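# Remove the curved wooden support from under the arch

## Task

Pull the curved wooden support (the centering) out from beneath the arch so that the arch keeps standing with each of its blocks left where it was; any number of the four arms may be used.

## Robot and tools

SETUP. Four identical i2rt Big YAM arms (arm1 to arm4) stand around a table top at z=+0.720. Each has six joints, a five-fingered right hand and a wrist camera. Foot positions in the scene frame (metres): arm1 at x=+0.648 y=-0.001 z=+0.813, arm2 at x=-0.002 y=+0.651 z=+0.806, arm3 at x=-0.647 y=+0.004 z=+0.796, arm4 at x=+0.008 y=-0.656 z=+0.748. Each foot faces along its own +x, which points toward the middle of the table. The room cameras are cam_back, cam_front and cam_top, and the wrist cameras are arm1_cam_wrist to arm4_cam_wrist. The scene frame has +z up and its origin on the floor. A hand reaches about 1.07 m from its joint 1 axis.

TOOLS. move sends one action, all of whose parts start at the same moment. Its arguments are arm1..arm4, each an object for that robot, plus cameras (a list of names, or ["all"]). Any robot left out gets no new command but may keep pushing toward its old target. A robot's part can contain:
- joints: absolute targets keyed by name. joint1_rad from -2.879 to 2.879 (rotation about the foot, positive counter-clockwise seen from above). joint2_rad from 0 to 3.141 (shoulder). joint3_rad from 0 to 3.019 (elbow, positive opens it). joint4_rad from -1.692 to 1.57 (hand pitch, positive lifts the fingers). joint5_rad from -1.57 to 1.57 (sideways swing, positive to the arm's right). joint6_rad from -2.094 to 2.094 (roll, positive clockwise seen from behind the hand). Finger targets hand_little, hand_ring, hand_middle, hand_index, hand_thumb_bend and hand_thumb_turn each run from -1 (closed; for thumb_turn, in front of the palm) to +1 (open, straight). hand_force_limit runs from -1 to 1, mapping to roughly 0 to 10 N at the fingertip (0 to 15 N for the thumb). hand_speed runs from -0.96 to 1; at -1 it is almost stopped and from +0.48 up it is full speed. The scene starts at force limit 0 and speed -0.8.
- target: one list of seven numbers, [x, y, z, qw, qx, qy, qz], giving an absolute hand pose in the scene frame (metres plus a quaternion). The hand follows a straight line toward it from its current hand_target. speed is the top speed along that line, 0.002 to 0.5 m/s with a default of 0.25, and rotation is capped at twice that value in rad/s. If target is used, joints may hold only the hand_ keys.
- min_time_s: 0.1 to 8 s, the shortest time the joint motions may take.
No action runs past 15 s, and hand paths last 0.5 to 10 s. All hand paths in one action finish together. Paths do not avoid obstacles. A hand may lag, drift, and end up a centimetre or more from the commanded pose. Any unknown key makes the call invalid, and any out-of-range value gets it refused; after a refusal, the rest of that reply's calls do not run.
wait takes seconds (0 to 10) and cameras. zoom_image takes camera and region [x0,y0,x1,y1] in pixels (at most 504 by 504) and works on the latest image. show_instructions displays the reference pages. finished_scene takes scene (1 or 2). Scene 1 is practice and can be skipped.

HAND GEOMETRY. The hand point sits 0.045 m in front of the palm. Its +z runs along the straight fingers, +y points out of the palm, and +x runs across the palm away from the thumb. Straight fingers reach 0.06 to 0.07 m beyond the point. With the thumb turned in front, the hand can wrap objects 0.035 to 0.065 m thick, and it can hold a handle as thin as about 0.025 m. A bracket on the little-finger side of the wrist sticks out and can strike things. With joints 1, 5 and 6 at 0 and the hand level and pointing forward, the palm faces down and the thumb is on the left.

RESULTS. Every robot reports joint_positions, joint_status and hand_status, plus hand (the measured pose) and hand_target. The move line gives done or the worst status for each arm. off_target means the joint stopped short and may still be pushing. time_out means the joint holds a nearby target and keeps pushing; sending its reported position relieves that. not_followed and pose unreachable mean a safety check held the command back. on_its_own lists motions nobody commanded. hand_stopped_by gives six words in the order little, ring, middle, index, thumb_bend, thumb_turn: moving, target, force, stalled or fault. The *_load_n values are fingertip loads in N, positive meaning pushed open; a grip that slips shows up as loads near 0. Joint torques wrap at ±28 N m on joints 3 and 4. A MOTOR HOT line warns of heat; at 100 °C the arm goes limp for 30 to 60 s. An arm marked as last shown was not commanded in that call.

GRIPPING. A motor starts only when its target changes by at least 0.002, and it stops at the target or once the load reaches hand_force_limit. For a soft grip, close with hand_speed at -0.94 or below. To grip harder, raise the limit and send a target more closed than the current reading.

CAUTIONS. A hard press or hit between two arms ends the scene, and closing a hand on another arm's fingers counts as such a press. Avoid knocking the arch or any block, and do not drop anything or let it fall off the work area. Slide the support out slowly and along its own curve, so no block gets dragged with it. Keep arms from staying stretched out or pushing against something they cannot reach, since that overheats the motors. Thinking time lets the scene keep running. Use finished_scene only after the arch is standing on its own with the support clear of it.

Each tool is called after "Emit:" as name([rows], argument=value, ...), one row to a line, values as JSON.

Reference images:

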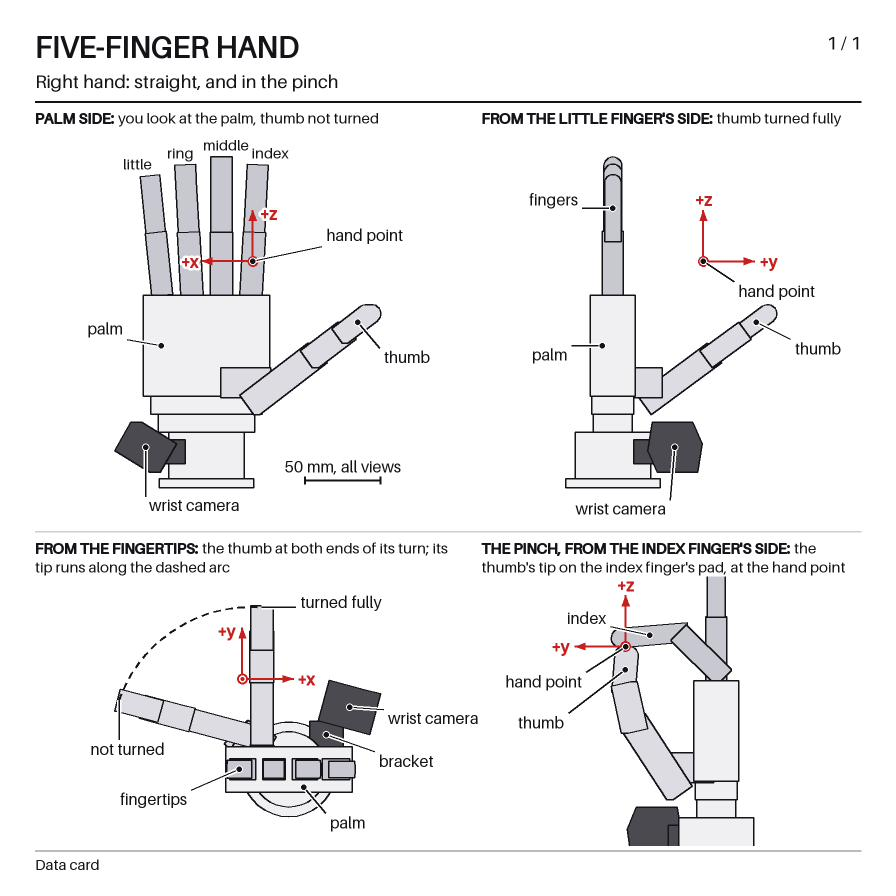

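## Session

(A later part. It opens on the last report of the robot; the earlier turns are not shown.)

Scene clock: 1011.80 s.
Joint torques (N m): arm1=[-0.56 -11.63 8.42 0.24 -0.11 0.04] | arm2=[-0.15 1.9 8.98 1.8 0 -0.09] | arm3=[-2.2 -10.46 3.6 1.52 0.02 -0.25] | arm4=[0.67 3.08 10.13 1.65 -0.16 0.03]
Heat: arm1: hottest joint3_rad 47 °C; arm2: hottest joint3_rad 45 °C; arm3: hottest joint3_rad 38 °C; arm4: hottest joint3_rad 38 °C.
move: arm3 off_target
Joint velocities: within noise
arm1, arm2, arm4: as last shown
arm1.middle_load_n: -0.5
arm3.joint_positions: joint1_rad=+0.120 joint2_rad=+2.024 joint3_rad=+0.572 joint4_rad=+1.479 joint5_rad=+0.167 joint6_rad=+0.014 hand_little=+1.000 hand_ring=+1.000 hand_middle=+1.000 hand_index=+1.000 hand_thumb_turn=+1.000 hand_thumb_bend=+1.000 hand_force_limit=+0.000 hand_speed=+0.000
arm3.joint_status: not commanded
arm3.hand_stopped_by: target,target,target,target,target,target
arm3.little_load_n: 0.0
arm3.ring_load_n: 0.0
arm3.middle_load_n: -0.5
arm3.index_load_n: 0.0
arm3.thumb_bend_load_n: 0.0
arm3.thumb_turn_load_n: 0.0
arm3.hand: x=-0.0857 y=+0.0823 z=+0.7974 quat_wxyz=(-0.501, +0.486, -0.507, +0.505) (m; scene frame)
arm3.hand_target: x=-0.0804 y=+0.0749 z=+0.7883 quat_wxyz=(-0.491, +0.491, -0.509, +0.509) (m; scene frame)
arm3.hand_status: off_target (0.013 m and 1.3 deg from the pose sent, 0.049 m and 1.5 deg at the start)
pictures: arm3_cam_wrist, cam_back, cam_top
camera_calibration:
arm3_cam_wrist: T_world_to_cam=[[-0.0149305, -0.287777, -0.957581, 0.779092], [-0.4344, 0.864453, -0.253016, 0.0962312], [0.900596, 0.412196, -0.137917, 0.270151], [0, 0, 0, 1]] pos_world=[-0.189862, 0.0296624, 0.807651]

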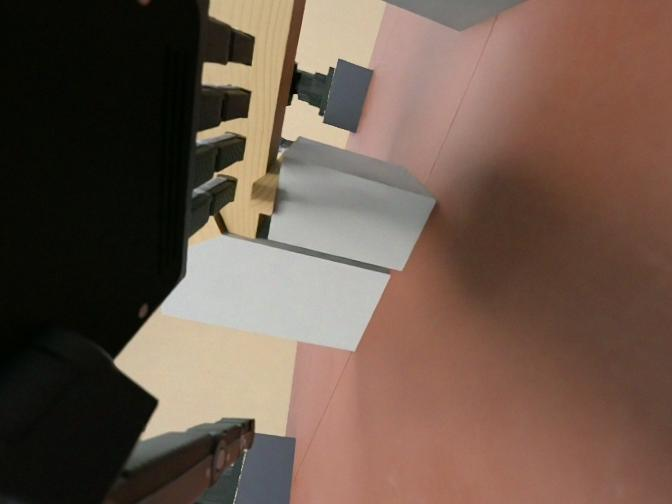

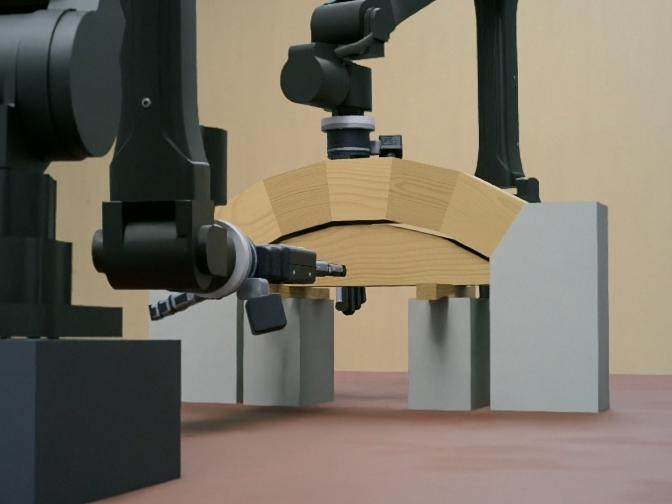

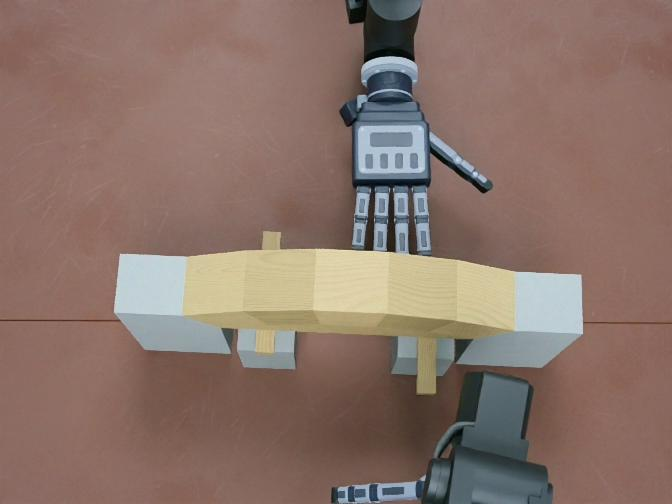

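Emit:
move(arm3={"target": [-0.068, 0.068, 0.781, 0.4908, -0.4908, 0.5091, -0.5091], "speed": 0.04}, cameras=["arm3_cam_wrist", "cam_back", "cam_top"])

Emit:
zoom_image(camera="cam_back", region=[260, 220, 400, 310])

Emit:
zoom_image(camera="arm3_cam_wrist", region=[180, 0, 440, 260])

Scene clock: 1019.60 s.
Joint torques (N m): arm1=[-0.56 -11.63 8.42 0.23 -0.11 0.04] | arm2=[-0.21 2.08 8.99 1.81 0 -0.08] | arm3=[-2.2 -10.87 3.73 1.51 0.02 -0.24] | arm4=[1.55 3.14 10.3 1.74 -0.16 0]
Heat: arm1: hottest joint3_rad 46 °C; arm2: hottest joint3_rad 45 °C; arm3: hottest joint3_rad 38 °C; arm4: hottest joint3_rad 38 °C.
move: arm3 off_target
Joint velocities: within noise
arm1, arm2, arm4: as last shown
arm1.middle_load_n: 0.0
arm2.little_load_n: -0.5
arm3.joint_positions: joint1_rad=+0.098 joint2_rad=+2.053 joint3_rad=+0.607 joint4_rad=+1.474 joint5_rad=+0.145 joint6_rad=+0.014 hand_little=+1.000 hand_ring=+1.000 hand_middle=+1.000 hand_index=+1.000 hand_thumb_turn=+1.000 hand_thumb_bend=+1.000 hand_force_limit=+0.000 hand_speed=+0.000
arm3.joint_status: not commanded
arm3.hand_stopped_by: target,target,target,target,target,target
arm3.little_load_n: 0.0
arm3.ring_load_n: 0.0
arm3.middle_load_n: -0.5
arm3.index_load_n: 0.0
arm3.thumb_bend_load_n: 0.0
arm3.thumb_turn_load_n: 0.0
arm3.hand: x=-0.0735 y=+0.0757 z=+0.7909 quat_wxyz=(-0.501, +0.486, -0.507, +0.506) (m; scene frame)
arm3.hand_target: x=-0.0684 y=+0.0679 z=+0.7813 quat_wxyz=(-0.491, +0.491, -0.509, +0.509) (m; scene frame)
arm3.hand_status: off_target (0.014 m and 1.4 deg from the pose sent, 0.028 m and 1.3 deg at the start)
pictures: arm3_cam_wrist, cam_back, cam_top
camera_calibration:
arm3_cam_wrist: T_world_to_cam=[[-0.014174, -0.288267, -0.957445, 0.771091], [-0.434179, 0.864333, -0.253805, 0.10624], [0.900715, 0.412105, -0.13741, 0.260591], [0, 0, 0, 1]] pos_world=[-0.177661, 0.0230622, 0.801049]

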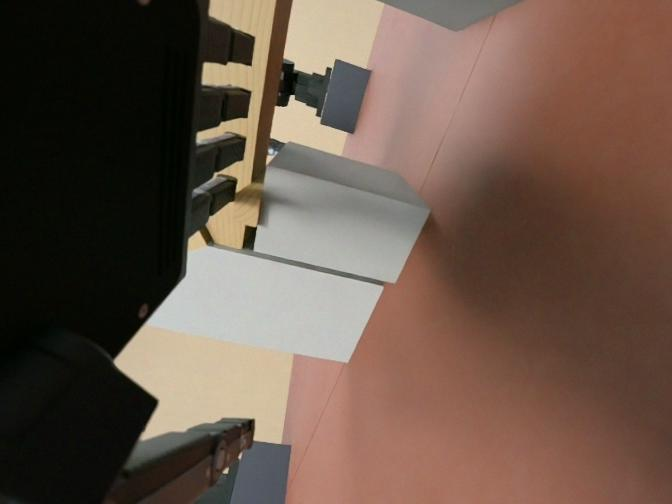

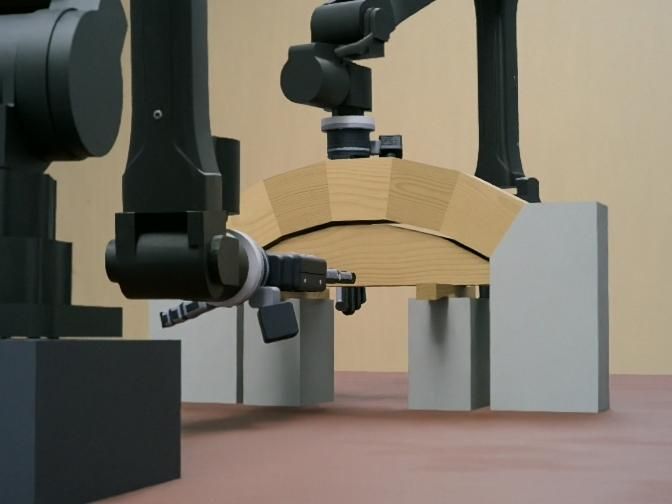

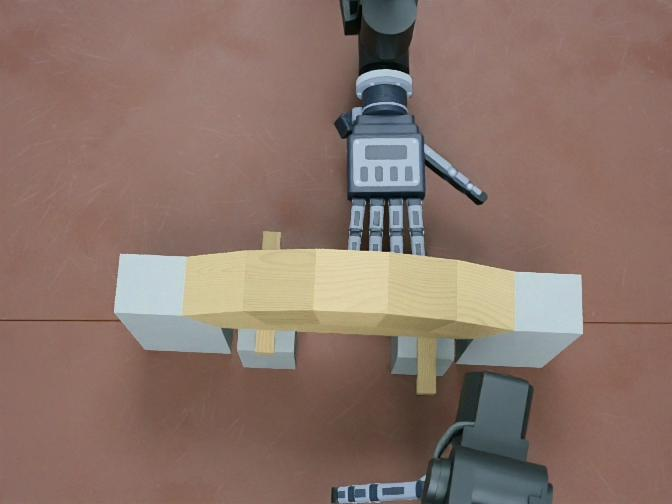

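Scaled by 3.600.

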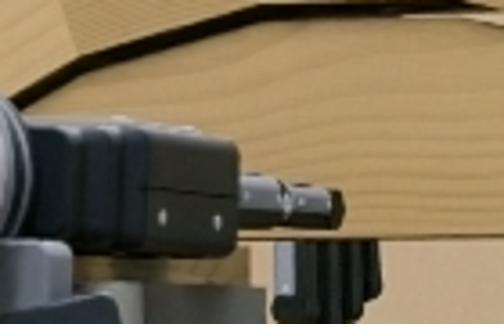

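Scaled by 1.938.

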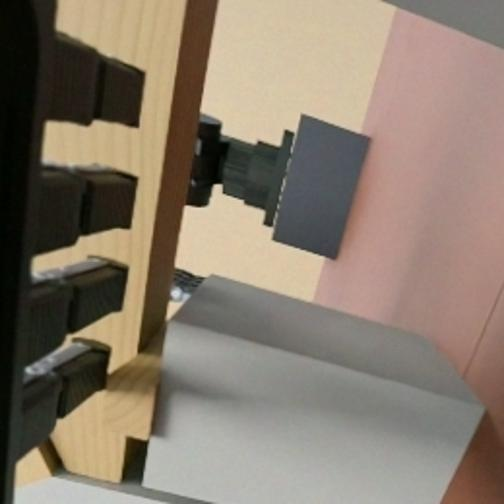

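Emit:
move(arm3={"target": [-0.06, 0.066, 0.779, 0.4908, -0.4908, 0.5091, -0.5091], "speed": 0.03}, cameras=["arm3_cam_wrist", "cam_back", "cam_front"])

Emit:
zoom_image(camera="cam_back", region=[260, 220, 400, 310])

Emit:
zoom_image(camera="arm3_cam_wrist", region=[180, 120, 310, 260])

Scene clock: 1033.63 s.
Joint torques (N m): arm1=[-0.56 -11.63 8.39 0.24 -0.1 0.04] | arm2=[-0.26 2.02 8.98 1.83 0 -0.08] | arm3=[-2.26 -10.93 3.86 1.43 0.02 -0.25] | arm4=[0.62 2.78 10.29 1.76 -0.15 0.06]
Heat: arm1: hottest joint3_rad 46 °C; arm2: hottest joint3_rad 45 °C; arm3: hottest joint3_rad 37 °C; arm4: hottest joint3_rad 38 °C.
move: arm3 off_target
Joint velocities: within noise
arm1, arm2, arm4: as last shown
arm2.little_load_n: 0.0
arm3.joint_positions: joint1_rad=+0.092 joint2_rad=+2.061 joint3_rad=+0.629 joint4_rad=+1.463 joint5_rad=+0.137 joint6_rad=+0.014 hand_little=+1.000 hand_ring=+1.000 hand_middle=+1.000 hand_index=+1.000 hand_thumb_turn=+1.000 hand_thumb_bend=+1.000 hand_force_limit=+0.000 hand_speed=+0.000
arm3.joint_status: not commanded
arm3.hand_stopped_by: target,target,target,target,target,target
arm3.little_load_n: 0.0
arm3.ring_load_n: 0.0
arm3.middle_load_n: 0.0
arm3.index_load_n: 0.0
arm3.thumb_bend_load_n: 0.0
arm3.thumb_turn_load_n: 0.0
arm3.hand: x=-0.0654 y=+0.0746 z=+0.7903 quat_wxyz=(-0.502, +0.486, -0.506, +0.506) (m; scene frame)
arm3.hand_target: x=-0.0605 y=+0.0659 z=+0.7792 quat_wxyz=(-0.491, +0.491, -0.509, +0.509) (m; scene frame)
arm3.hand_status: off_target (0.015 m and 1.5 deg from the pose sent, 0.020 m and 1.4 deg at the start)
arm4.little_load_n: 0.5
pictures: arm3_cam_wrist, cam_back, cam_front
camera_calibration:
arm3_cam_wrist: T_world_to_cam=[[-0.0107685, -0.288212, -0.957506, 0.770589], [-0.434759, 0.863667, -0.255077, 0.111587], [0.900483, 0.413537, -0.134603, 0.25139], [0, 0, 0, 1]] pos_world=[-0.169561, 0.0217599, 0.800145]

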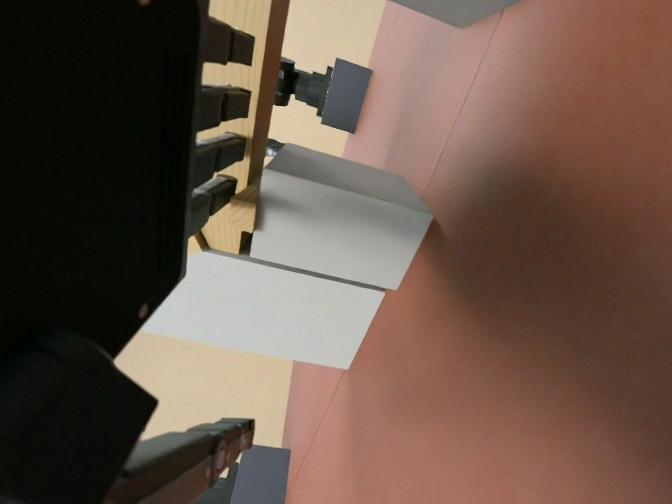

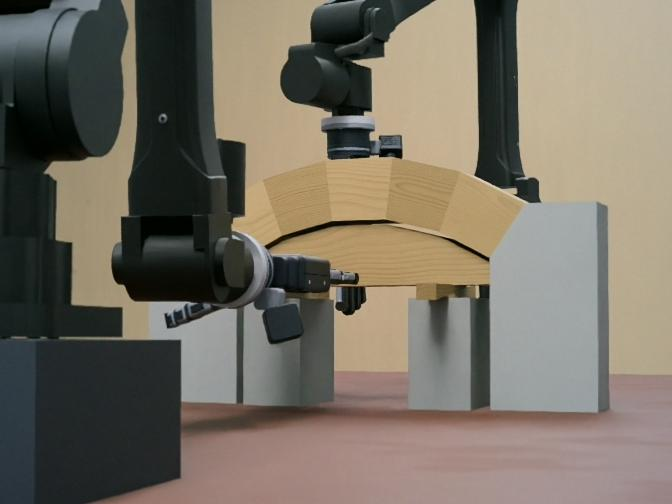

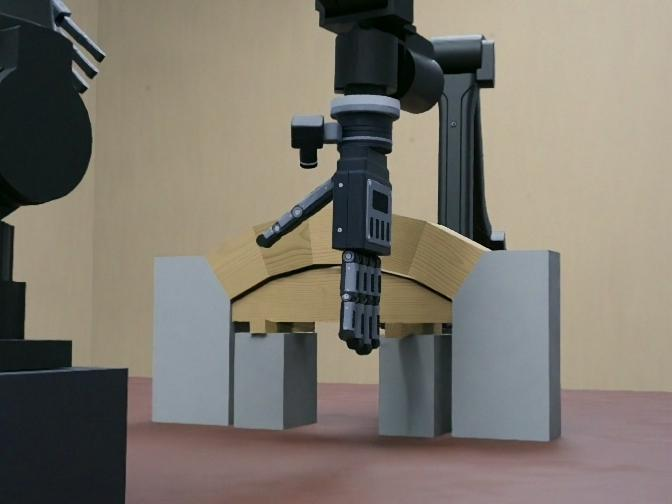

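Scaled by 3.600.

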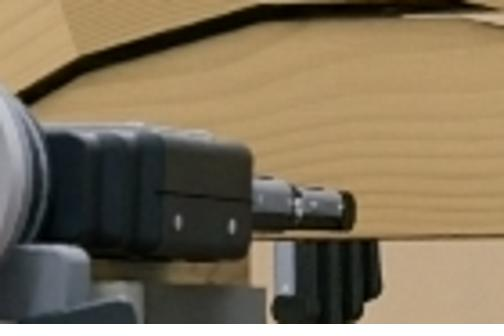

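Scaled by 3.600.

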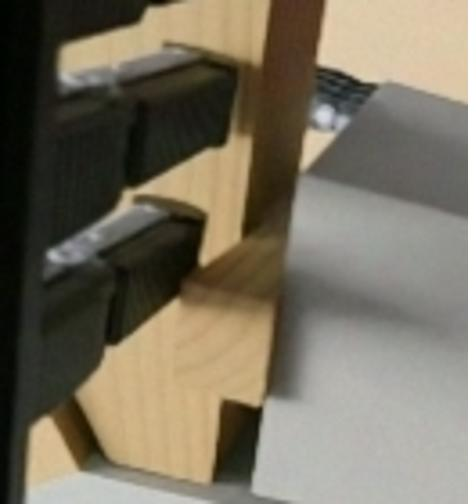

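Emit:
move(arm3={"target": [-0.053, 0.064, 0.777, 0.4908, -0.4908, 0.5091, -0.5091], "speed": 0.03}, cameras=["arm3_cam_wrist"])

Emit:
zoom_image(camera="arm3_cam_wrist", region=[180, 120, 310, 260])

Emit:
move(arm3={"target": [-0.046, 0.062, 0.777, 0.4908, -0.4908, 0.5091, -0.5091], "speed": 0.03}, cameras=["arm3_cam_wrist"])

Emit:
zoom_image(camera="arm3_cam_wrist", region=[180, 120, 310, 260])

Scene clock: 1045.93 s.
Joint torques (N m): arm1=[-0.56 -11.63 8.42 0.23 -0.11 0.03] | arm2=[-0.26 1.9 8.99 1.8 -0.01 -0.08] | arm3=[-2.49 -10.87 4.21 1.29 0.07 -0.24] | arm4=[0.62 3.25 10.32 1.69 -0.11 0.02]
Heat: arm1: hottest joint3_rad 45 °C; arm2: hottest joint3_rad 45 °C; arm3: hottest joint3_rad 37 °C; arm4: hottest joint3_rad 38 °C.
move: arm3 off_target
Joint velocities: within noise
arm1: as last shown
arm1.thumb_bend_load_n: 0.5
arm1.thumb_turn_load_n: 0.5
arm2.joint_positions: joint1_rad=-0.011 joint2_rad=+0.646 joint3_rad=+1.374 joint4_rad=-1.418 joint5_rad=+0.091 joint6_rad=-0.991 hand_little=+1.000 hand_ring=+1.000 hand_middle=+1.000 hand_index=+1.000 hand_thumb_turn=+1.000 hand_thumb_bend=+1.000 hand_force_limit=+0.000 hand_speed=-0.800
arm2.joint_status: not commanded
arm2.hand_stopped_by: target,target,target,target,target,target
arm2.little_load_n: 0.0
arm2.ring_load_n: 0.0
arm2.middle_load_n: 0.0
arm2.index_load_n: 0.0
arm2.thumb_bend_load_n: 0.0
arm2.thumb_turn_load_n: 0.0
arm2.hand: x=-0.0608 y=+0.4410 z=+1.2592 quat_wxyz=(+0.243, +0.401, -0.810, +0.352) (m; scene frame)
arm2.hand_target: x=-0.0608 y=+0.4412 z=+1.2694 quat_wxyz=(+0.248, +0.398, -0.806, +0.362) (m; scene frame)
arm2.hand_status: not commanded
arm3.joint_positions: joint1_rad=+0.088 joint2_rad=+2.068 joint3_rad=+0.646 joint4_rad=+1.457 joint5_rad=+0.129 joint6_rad=+0.014 hand_little=+1.000 hand_ring=+1.000 hand_middle=+1.000 hand_index=+1.000 hand_thumb_turn=+1.000 hand_thumb_bend=+1.000 hand_force_limit=+0.000 hand_speed=+0.000
arm3.joint_status: not commanded
arm3.hand_stopped_by: target,target,target,target,target,target
arm3.little_load_n: 0.0
arm3.ring_load_n: 0.0
arm3.middle_load_n: -0.5
arm3.index_load_n: 0.0
arm3.thumb_bend_load_n: 0.0
arm3.thumb_turn_load_n: 0.0
arm3.hand: x=-0.0595 y=+0.0741 z=+0.7900 quat_wxyz=(-0.504, +0.486, -0.504, +0.506) (m; scene frame)
arm3.hand_target: x=-0.0538 y=+0.0639 z=+0.7772 quat_wxyz=(-0.491, +0.491, -0.509, +0.509) (m; scene frame)
arm3.hand_status: off_target (0.018 m and 1.7 deg from the pose sent, 0.021 m and 1.5 deg at the start)
arm4.joint_positions: joint1_rad=+0.111 joint2_rad=+0.644 joint3_rad=+1.326 joint4_rad=-1.552 joint5_rad=-0.099 joint6_rad=-1.379 hand_little=+1.000 hand_ring=+1.000 hand_middle=+1.000 hand_index=+1.000 hand_thumb_turn=+1.000 hand_thumb_bend=+1.000 hand_force_limit=+0.000 hand_speed=-0.800
arm4.joint_status: not commanded
arm4.hand_stopped_by: target,target,target,target,target,target
arm4.little_load_n: 0.0
arm4.ring_load_n: 0.0
arm4.middle_load_n: 0.0
arm4.index_load_n: 0.0
arm4.thumb_bend_load_n: 0.0
arm4.thumb_turn_load_n: -0.5
arm4.hand: x=+0.0120 y=-0.4479 z=+1.1632 quat_wxyz=(-0.303, +0.666, +0.663, +0.155) (m; scene frame)
arm4.hand_target: x=+0.0119 y=-0.4466 z=+1.1755 quat_wxyz=(-0.315, +0.662, +0.660, +0.163) (m; scene frame)
arm4.hand_status: not commanded
pictures: arm3_cam_wrist
camera_calibration:
arm3_cam_wrist: T_world_to_cam=[[-0.0068637, -0.288069, -0.957585, 0.770447], [-0.436923, 0.862226, -0.256251, 0.115369], [0.899473, 0.416632, -0.131782, 0.24365], [0, 0, 0, 1]] pos_world=[-0.163461, 0.020955, 0.79944]

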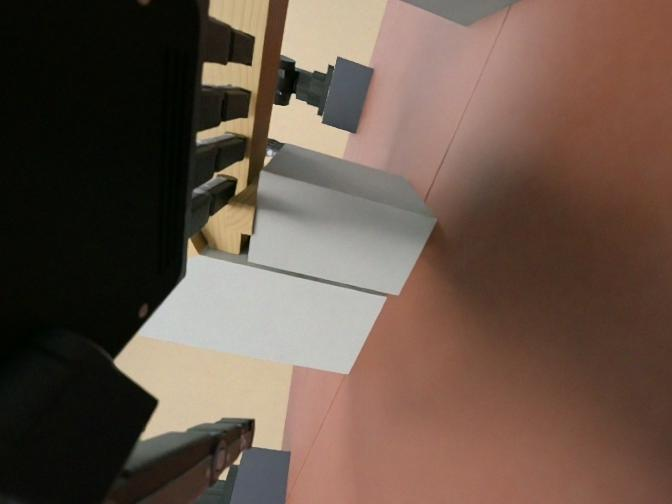

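Scaled by 3.600.

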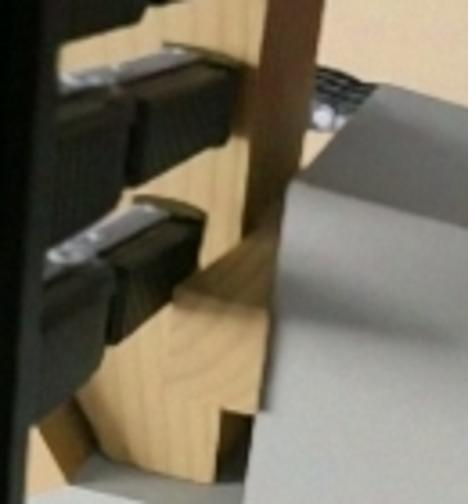

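Scene clock: 1046.90 s.
Joint torques (N m): arm1=[-0.62 -11.58 8.42 0.23 -0.11 0.04] | arm2=[-0.26 2.02 8.99 1.78 0 -0.08] | arm3=[-2.73 -10.75 5.26 0.95 0.13 -0.24] | arm4=[0.91 2.02 10.24 1.92 -0.14 0.08]
Heat: arm1: hottest joint3_rad 45 °C; arm2: hottest joint3_rad 45 °C; arm3: hottest joint3_rad 37 °C; arm4: hottest joint3_rad 38 °C.
move: arm3 off_target
Joint velocities: within noise
arm1, arm2, arm4: as last shown
arm1.thumb_bend_load_n: 0.0
arm1.thumb_turn_load_n: 0.0
arm3.joint_positions: joint1_rad=+0.084 joint2_rad=+2.068 joint3_rad=+0.651 joint4_rad=+1.451 joint5_rad=+0.121 joint6_rad=+0.014 hand_little=+1.000 hand_ring=+1.000 hand_middle=+1.000 hand_index=+1.000 hand_thumb_turn=+1.000 hand_thumb_bend=+1.000 hand_force_limit=+0.000 hand_speed=+0.000
arm3.joint_status: not commanded
arm3.hand_stopped_by: target,target,target,target,target,target
arm3.little_load_n: 0.0
arm3.ring_load_n: 0.0
arm3.middle_load_n: 0.0
arm3.index_load_n: 0.0
arm3.thumb_bend_load_n: 0.0
arm3.thumb_turn_load_n: 0.0
arm3.hand: x=-0.0576 y=+0.0741 z=+0.7900 quat_wxyz=(-0.505, +0.488, -0.503, +0.504) (m; scene frame)
arm3.hand_target: x=-0.0471 y=+0.0619 z=+0.7775 quat_wxyz=(-0.491, +0.491, -0.509, +0.509) (m; scene frame)
arm3.hand_status: off_target (0.021 m and 1.9 deg from the pose sent, 0.022 m and 1.7 deg at the start)
arm4.thumb_turn_load_n: 0.0
pictures: arm3_cam_wrist
camera_calibration:
arm3_cam_wrist: T_world_to_cam=[[-0.00616011, -0.28837, -0.957499, 0.77053], [-0.441381, 0.859979, -0.25616, 0.116159], [0.897298, 0.421044, -0.132579, 0.24215], [0, 0, 0, 1]] pos_world=[-0.161264, 0.0203476, 0.799641]

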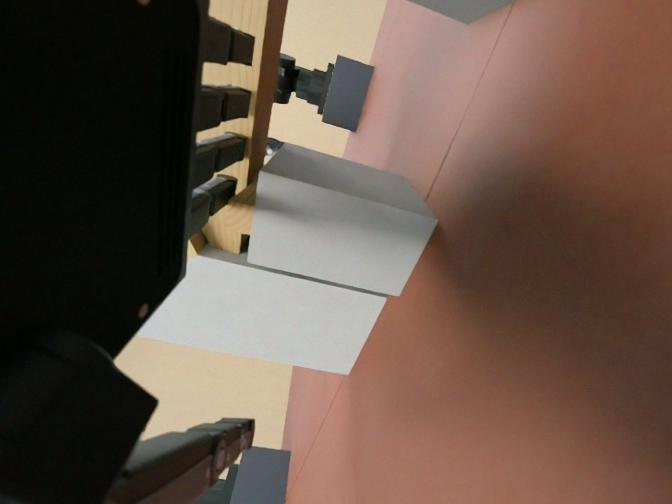

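Scaled by 3.600.

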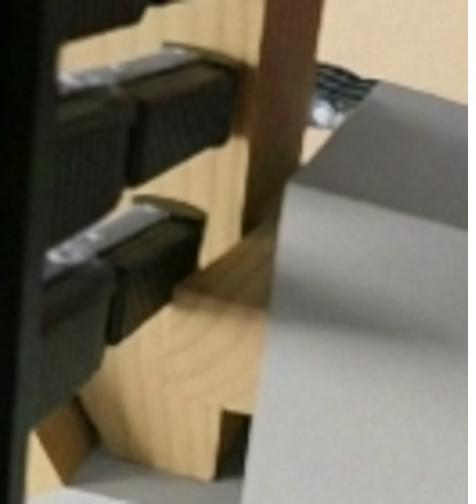

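Emit:
move(arm1={"target": [0.125, 0.036, 0.894, 0, 1, 0, 0], "speed": 0.12}, cameras=["arm1_cam_wrist", "cam_front", "cam_top", "cam_back"])

Emit:
zoom_image(camera="cam_front", region=[300, 200, 480, 380])

Emit:
zoom_image(camera="cam_back", region=[230, 220, 400, 330])

Scene clock: 1103.27 s.
Joint torques (N m): arm1=[-0.67 -10.4 14.13 -0.65 -0.1 0.04] | arm2=[-0.21 2.02 8.96 1.8 0.01 -0.08] | arm3=[-2.73 -10.7 5.24 0.95 0.12 -0.24] | arm4=[0.44 2.14 9.99 1.83 -0.14 0.05]
Heat: arm1: hottest joint3_rad 44 °C; arm2: hottest joint3_rad 45 °C; arm3: hottest joint3_rad 38 °C; arm4: hottest joint3_rad 38 °C.
move: arm1 off_target
Joint velocities: within noise
arm1.joint_positions: joint1_rad=-0.243 joint2_rad=+1.692 joint3_rad=+1.274 joint4_rad=-1.169 joint5_rad=-0.005 joint6_rad=+1.369 hand_little=+1.000 hand_ring=+1.000 hand_middle=+1.000 hand_index=+1.000 hand_thumb_turn=-1.000 hand_thumb_bend=+1.000 hand_force_limit=+0.000 hand_speed=+0.000
arm1.joint_status: not commanded
arm1.hand_stopped_by: target,target,target,target,target,target
arm1.little_load_n: 0.0
arm1.ring_load_n: 0.0
arm1.middle_load_n: 0.0
arm1.index_load_n: 0.0
arm1.thumb_bend_load_n: 0.0
arm1.thumb_turn_load_n: 0.0
arm1.hand: x=+0.1459 y=+0.0342 z=+0.8802 quat_wxyz=(-0.004, -1.000, -0.001, -0.015) (m; scene frame)
arm1.hand_target: x=+0.1259 y=+0.0358 z=+0.8943 quat_wxyz=(+0.000, -1.000, +0.000, +0.001) (m; scene frame)
arm1.hand_status: off_target (0.025 m and 1.8 deg from the pose sent, 0.071 m and 1.8 deg at the start)
arm2, arm3, arm4: as last shown
arm3.little_load_n: -0.5
pictures: arm1_cam_wrist, cam_back, cam_front, cam_top
camera_calibration:
arm1_cam_wrist: T_world_to_cam=[[0.299404, -0.954072, 0.0101482, -0.0188881], [-0.825261, -0.253614, 0.504603, -0.319428], [-0.478854, -0.159455, -0.863292, 0.954529], [0, 0, 0, 1]] pos_world=[0.199124, 0.0531726, 0.985413]

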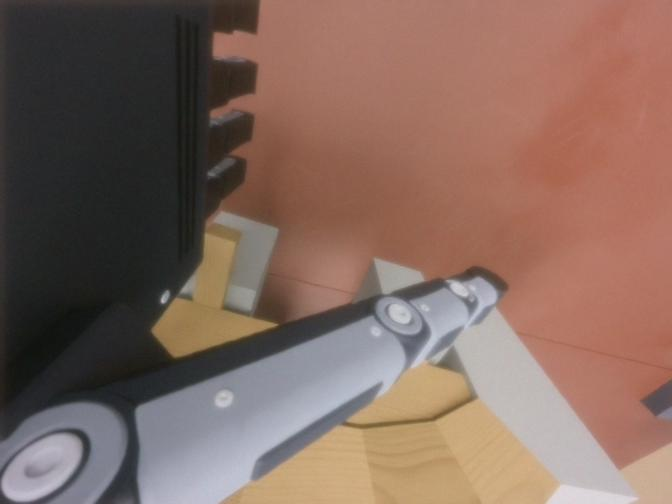

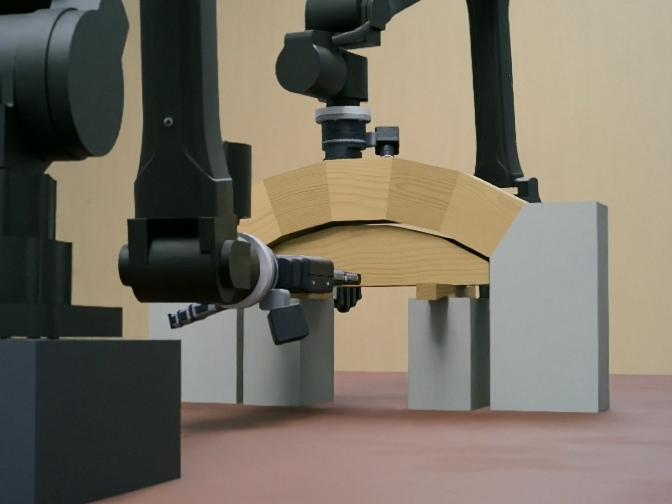

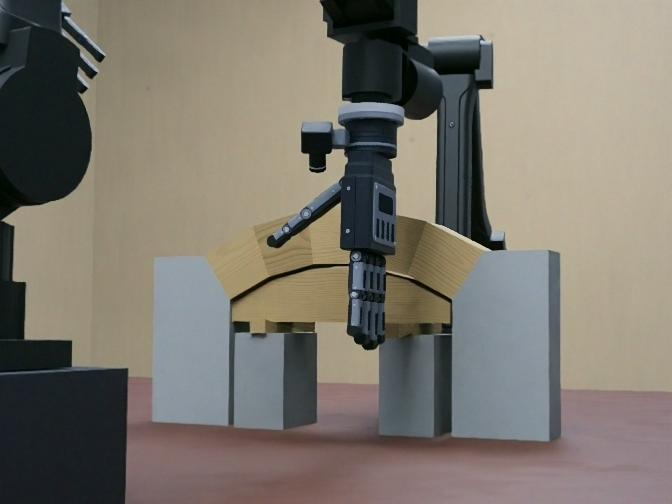

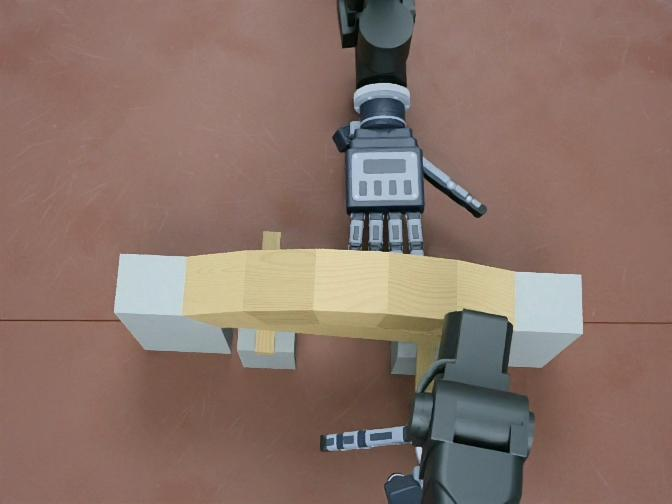

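Scaled by 2.800.

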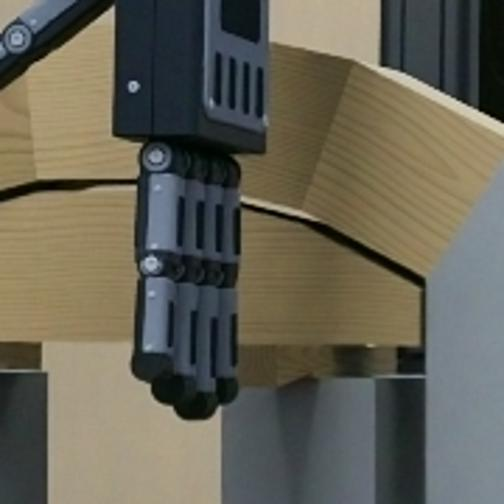

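Scaled by 2.965.

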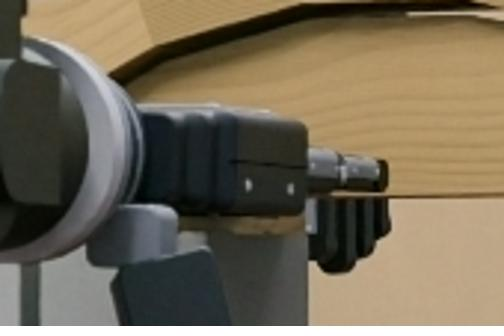

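Emit:
move(arm1={"target": [0.085, 0.036, 0.899, 0, 1, 0, 0], "speed": 0.06}, cameras=["arm1_cam_wrist", "cam_front", "cam_top"])

Emit:
zoom_image(camera="cam_front", region=[300, 200, 480, 380])

Emit:
zoom_image(camera="arm1_cam_wrist", region=[150, 100, 330, 350])

Scene clock: 1119.13 s.
Joint torques (N m): arm1=[-0.56 -11.81 15.28 -0.44 -0.15 0.03] | arm2=[-0.32 2.02 9.01 1.77 0 -0.08] | arm3=[-2.73 -10.7 5.24 0.95 0.13 -0.24] | arm4=[1.26 2.32 10.28 1.72 -0.14 0.01]
Heat: arm1: hottest joint3_rad 45 °C; arm2: hottest joint3_rad 45 °C; arm3: hottest joint3_rad 38 °C; arm4: hottest joint3_rad 38 °C.
move: arm1 off_target
Joint velocities: within noise
arm1.joint_positions: joint1_rad=-0.232 joint2_rad=+1.783 joint3_rad=+1.401 joint4_rad=-1.227 joint5_rad=-0.003 joint6_rad=+1.384 hand_little=+1.000 hand_ring=+1.000 hand_middle=+1.000 hand_index=+1.000 hand_thumb_turn=-1.000 hand_thumb_bend=+1.000 hand_force_limit=+0.000 hand_speed=+0.000
arm1.joint_status: not commanded
arm1.hand_stopped_by: target,target,target,target,target,target
arm1.little_load_n: 0.0
arm1.ring_load_n: 0.0
arm1.middle_load_n: 0.0
arm1.index_load_n: 0.0
arm1.thumb_bend_load_n: 0.0
arm1.thumb_turn_load_n: 0.0
arm1.hand: x=+0.1126 y=+0.0353 z=+0.8806 quat_wxyz=(-0.005, -1.000, +0.001, -0.025) (m; scene frame)
arm1.hand_target: x=+0.0865 y=+0.0358 z=+0.8997 quat_wxyz=(+0.000, -1.000, +0.000, +0.001) (m; scene frame)
arm1.hand_status: off_target (0.033 m and 3.0 deg from the pose sent, 0.064 m and 1.8 deg at the start)
arm2, arm3, arm4: as last shown
arm3.little_load_n: 0.0
arm3.index_load_n: 0.5
pictures: arm1_cam_wrist, cam_front, cam_top
camera_calibration:
arm1_cam_wrist: T_world_to_cam=[[0.295888, -0.955043, 0.0185016, -0.0147903], [-0.836545, -0.249728, 0.487677, -0.33071], [-0.461132, -0.159775, -0.872828, 0.945628], [0, 0, 0, 1]] pos_world=[0.163783, 0.0543751, 0.986924]

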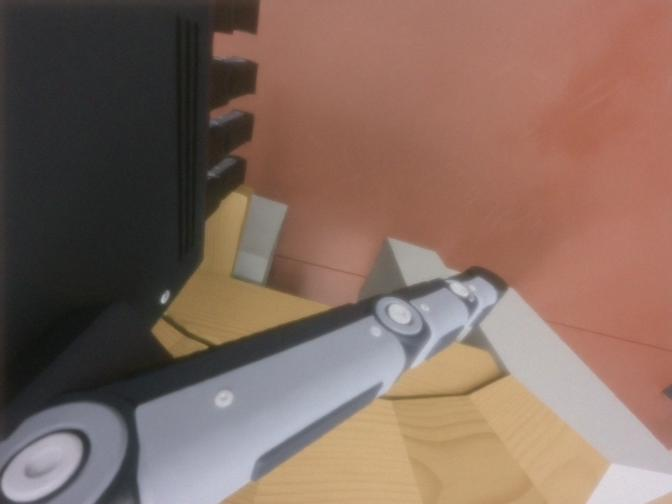

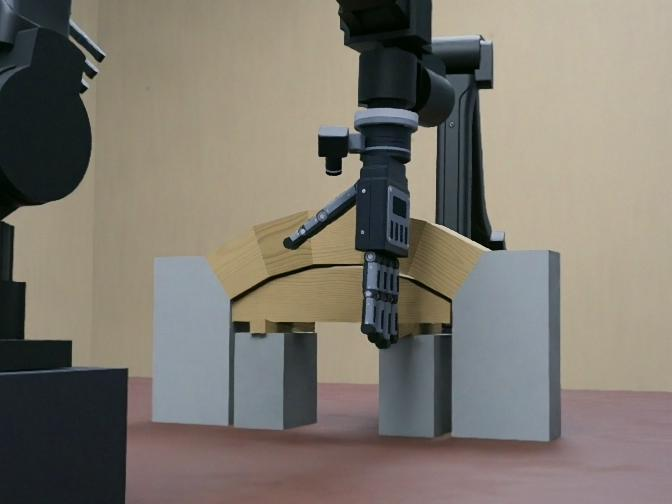

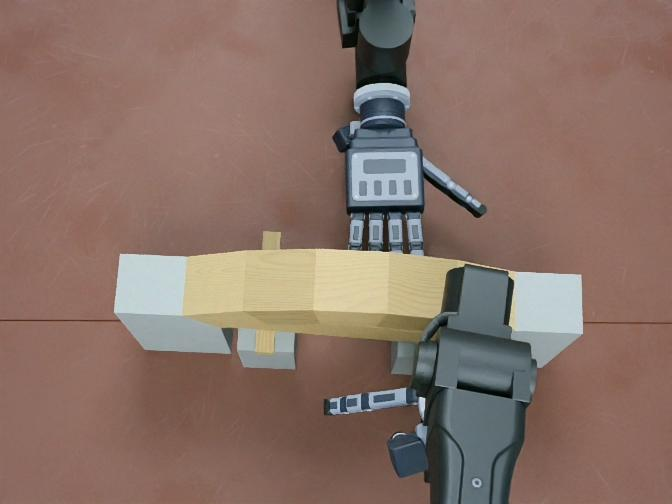

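Scaled by 2.800.

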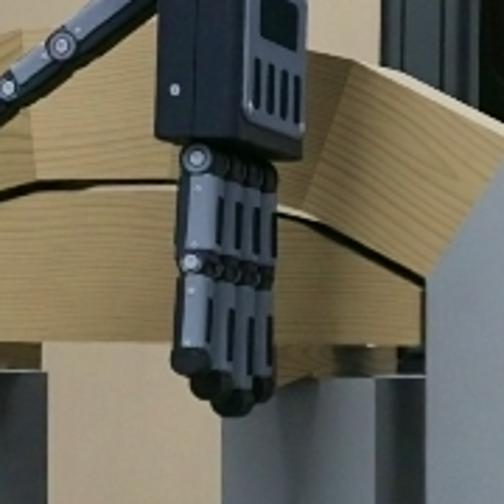

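Scaled by 2.016.

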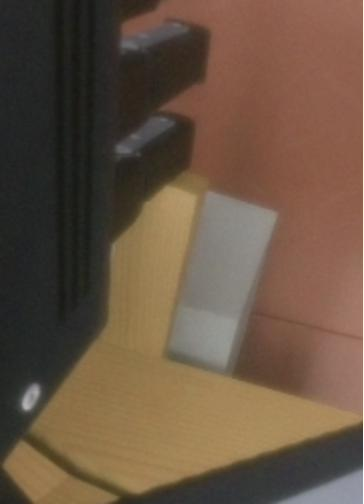

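Emit:
move(arm1={"target": [0.064, 0.036, 0.901, 0, 1, 0, 0], "speed": 0.05}, cameras=["arm1_cam_wrist", "arm3_cam_wrist", "cam_top"])

Emit:
zoom_image(camera="arm1_cam_wrist", region=[150, 100, 330, 350])

Emit:
zoom_image(camera="arm3_cam_wrist", region=[180, 120, 310, 260])

Scene clock: 1127.43 s.
Joint torques (N m): arm1=[-0.21 -12.16 17.01 0.32 -0.31 0.01] | arm2=[-0.15 2.02 8.98 1.84 0 -0.08] | arm3=[-2.73 -10.7 5.2 0.96 0.13 -0.24] | arm4=[-0.32 2.37 10.25 1.47 -0.16 0.01]
Heat: arm1: hottest joint3_rad 47 °C; arm2: hottest joint3_rad 45 °C; arm3: hottest joint3_rad 38 °C; arm4: hottest joint3_rad 38 °C.
move: arm1 off_target
Joint velocities: within noise
arm1.joint_positions: joint1_rad=-0.229 joint2_rad=+1.825 joint3_rad=+1.455 joint4_rad=-1.277 joint5_rad=+0.000 joint6_rad=+1.392 hand_little=+1.000 hand_ring=+1.000 hand_middle=+1.000 hand_index=+1.000 hand_thumb_turn=-1.000 hand_thumb_bend=+1.000 hand_force_limit=+0.000 hand_speed=+0.000
arm1.joint_status: not commanded
arm1.hand_stopped_by: target,target,target,target,target,target
arm1.little_load_n: 0.0
arm1.ring_load_n: 0.0
arm1.middle_load_n: 0.0
arm1.index_load_n: 0.0
arm1.thumb_bend_load_n: 0.0
arm1.thumb_turn_load_n: 0.0
arm1.hand: x=+0.1065 y=+0.0360 z=+0.8777 quat_wxyz=(-0.007, -0.999, +0.004, -0.045) (m; scene frame)
arm1.hand_target: x=+0.0674 y=+0.0355 z=+0.9026 quat_wxyz=(+0.000, -1.000, +0.000, +0.000) (m; scene frame)
arm1.hand_status: off_target (0.048 m and 5.2 deg from the pose sent, 0.053 m and 3.0 deg at the start)
arm2, arm3, arm4: as last shown
arm3.joint_positions: joint1_rad=+0.084 joint2_rad=+2.068 joint3_rad=+0.652 joint4_rad=+1.451 joint5_rad=+0.121 joint6_rad=+0.014 hand_little=+1.000 hand_ring=+1.000 hand_middle=+1.000 hand_index=+1.000 hand_thumb_turn=+1.000 hand_thumb_bend=+1.000 hand_force_limit=+0.000 hand_speed=+0.000
arm3.index_load_n: 0.0
arm3.hand: x=-0.0572 y=+0.0741 z=+0.7903 quat_wxyz=(-0.505, +0.487, -0.503, +0.505) (m; scene frame)
arm3.hand_target: x=-0.0471 y=+0.0620 z=+0.7775 quat_wxyz=(-0.491, +0.491, -0.509, +0.509) (m; scene frame)
pictures: arm1_cam_wrist, arm3_cam_wrist, cam_top
camera_calibration:
arm1_cam_wrist: T_world_to_cam=[[0.289461, -0.9566, 0.0336023, -0.0247783], [-0.856438, -0.243155, 0.455401, -0.304115], [-0.427466, -0.160599, -0.889652, 0.951626], [0, 0, 0, 1]] pos_world=[0.153505, 0.05518, 0.985943]
arm3_cam_wrist: T_world_to_cam=[[-0.0054455, -0.288301, -0.957524, 0.770789], [-0.441182, 0.860002, -0.256429, 0.116477], [0.897401, 0.421046, -0.131876, 0.241307], [0, 0, 0, 1]] pos_world=[-0.160964, 0.0204477, 0.79974]

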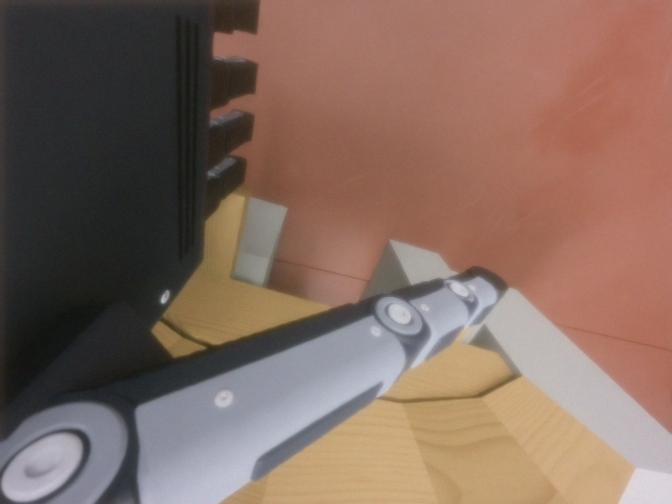

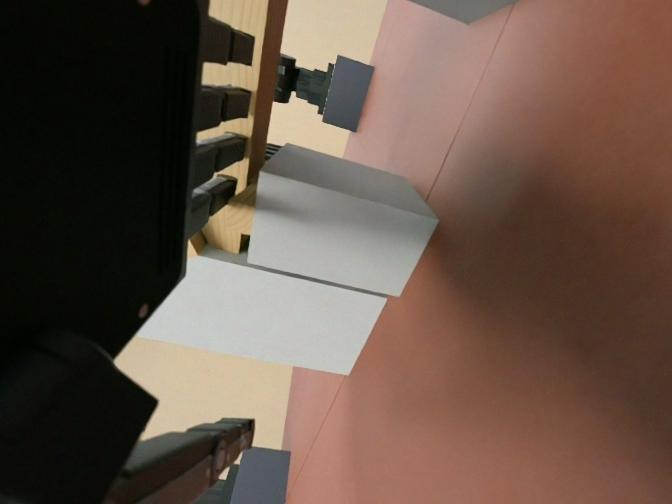

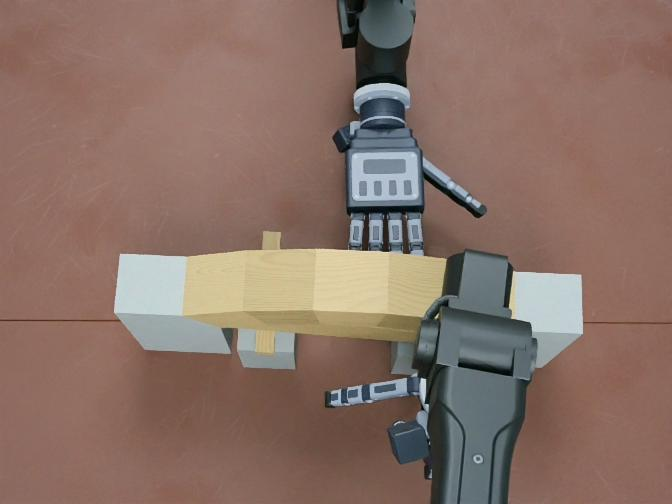

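Scaled by 2.016.

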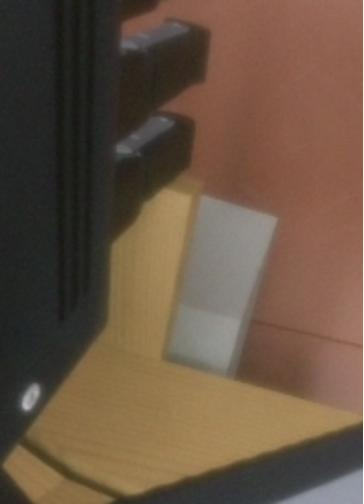

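Scaled by 3.600.

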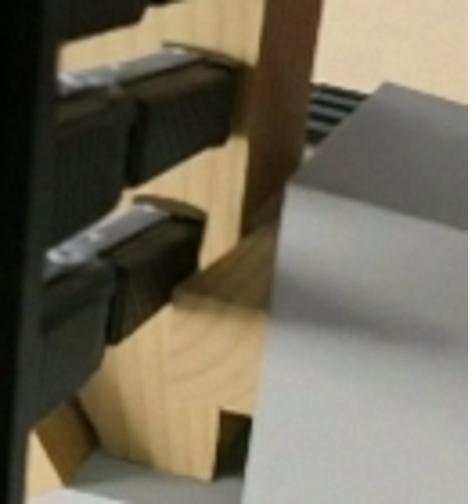

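Emit:
move(arm1={"target": [0.045, 0.036, 0.905, 0, 1, 0, 0], "speed": 0.04}, cameras=["arm1_cam_wrist", "arm3_cam_wrist", "cam_top"])

Emit:
zoom_image(camera="arm1_cam_wrist", region=[150, 100, 330, 350])

Emit:
zoom_image(camera="arm3_cam_wrist", region=[180, 120, 310, 260])

Scene clock: 1138.77 s.
Joint torques (N m): arm1=[-0.26 -13.33 17.03 0.09 -0.32 0.02] | arm2=[-0.15 1.96 8.98 1.85 0 -0.08] | arm3=[-2.73 -10.75 5.19 0.95 0.13 -0.24] | arm4=[0.79 1.85 10.26 1.66 -0.11 0.08]
Heat: arm1: hottest joint3_rad 51 °C; arm2: hottest joint3_rad 45 °C; arm3: hottest joint3_rad 37 °C; arm4: hottest joint3_rad 39 °C.
move: arm1 off_target
Joint velocities: within noise
arm1.joint_positions: joint1_rad=-0.222 joint2_rad=+1.875 joint3_rad=+1.532 joint4_rad=-1.303 joint5_rad=+0.000 joint6_rad=+1.397 hand_little=+1.000 hand_ring=+1.000 hand_middle=+1.000 hand_index=+1.000 hand_thumb_turn=-1.000 hand_thumb_bend=+1.000 hand_force_limit=+0.000 hand_speed=+0.000
arm1.joint_status: not commanded
arm1.hand_stopped_by: target,target,target,target,target,target
arm1.little_load_n: 0.0
arm1.ring_load_n: 0.0
arm1.middle_load_n: 0.0
arm1.index_load_n: 0.0
arm1.thumb_bend_load_n: 0.0
arm1.thumb_turn_load_n: 0.0
arm1.hand: x=+0.0846 y=+0.0361 z=+0.8789 quat_wxyz=(-0.007, -0.999, +0.003, -0.044) (m; scene frame)
arm1.hand_target: x=+0.0482 y=+0.0354 z=+0.9066 quat_wxyz=(+0.000, -1.000, +0.000, +0.001) (m; scene frame)
arm1.hand_status: off_target (0.047 m and 5.1 deg from the pose sent, 0.067 m and 5.2 deg at the start)
arm2, arm3, arm4: as last shown
arm3.little_load_n: -0.5
arm3.middle_load_n: 0.5
arm3.thumb_turn_load_n: -0.5
arm4.thumb_bend_load_n: 0.5
pictures: arm1_cam_wrist, arm3_cam_wrist, cam_top
camera_calibration:
arm1_cam_wrist: T_world_to_cam=[[0.291447, -0.95605, 0.0320594, -0.0172057], [-0.854801, -0.245245, 0.457352, -0.325155], [-0.429389, -0.160698, -0.888708, 0.942583], [0, 0, 0, 1]] pos_world=[0.131807, 0.0552793, 0.986943]
arm3_cam_wrist: T_world_to_cam=[[-0.0054455, -0.288301, -0.957524, 0.770789], [-0.441182, 0.860002, -0.256429, 0.116477], [0.897401, 0.421046, -0.131876, 0.241307], [0, 0, 0, 1]] pos_world=[-0.160964, 0.0204477, 0.79974]

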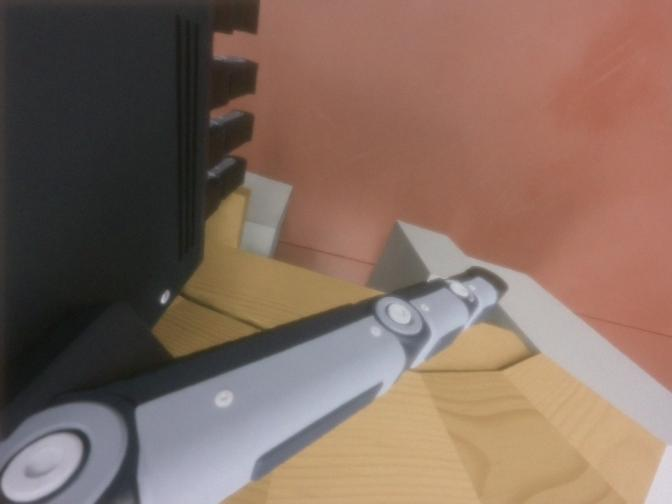

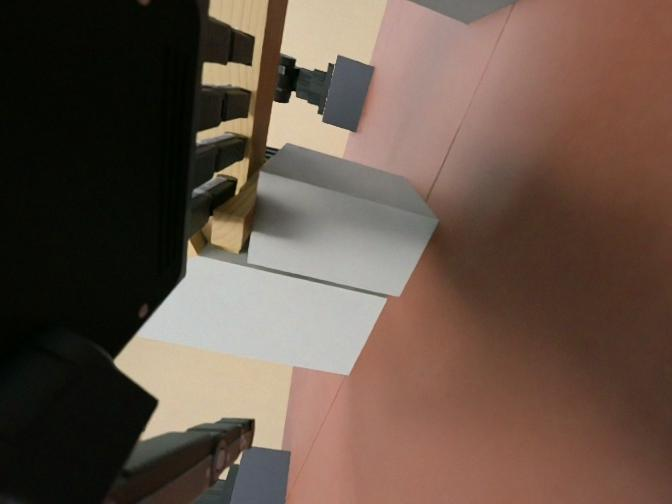

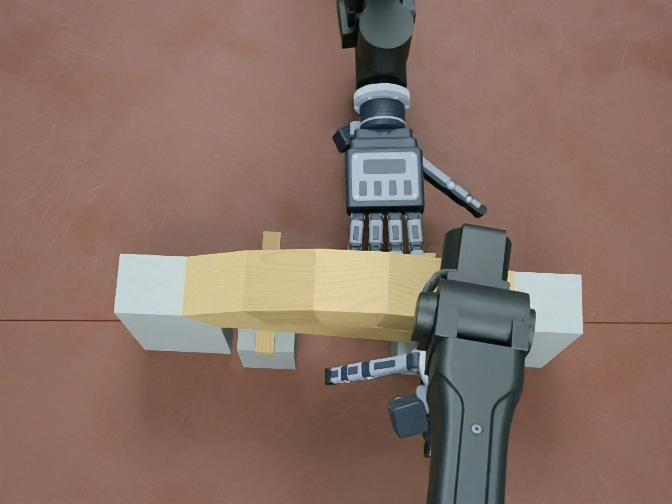

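Scaled by 2.016.

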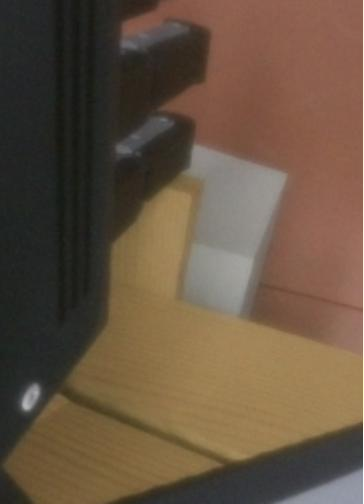

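Scaled by 3.600.

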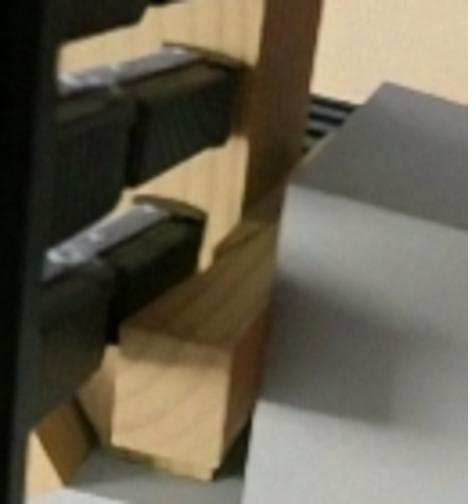

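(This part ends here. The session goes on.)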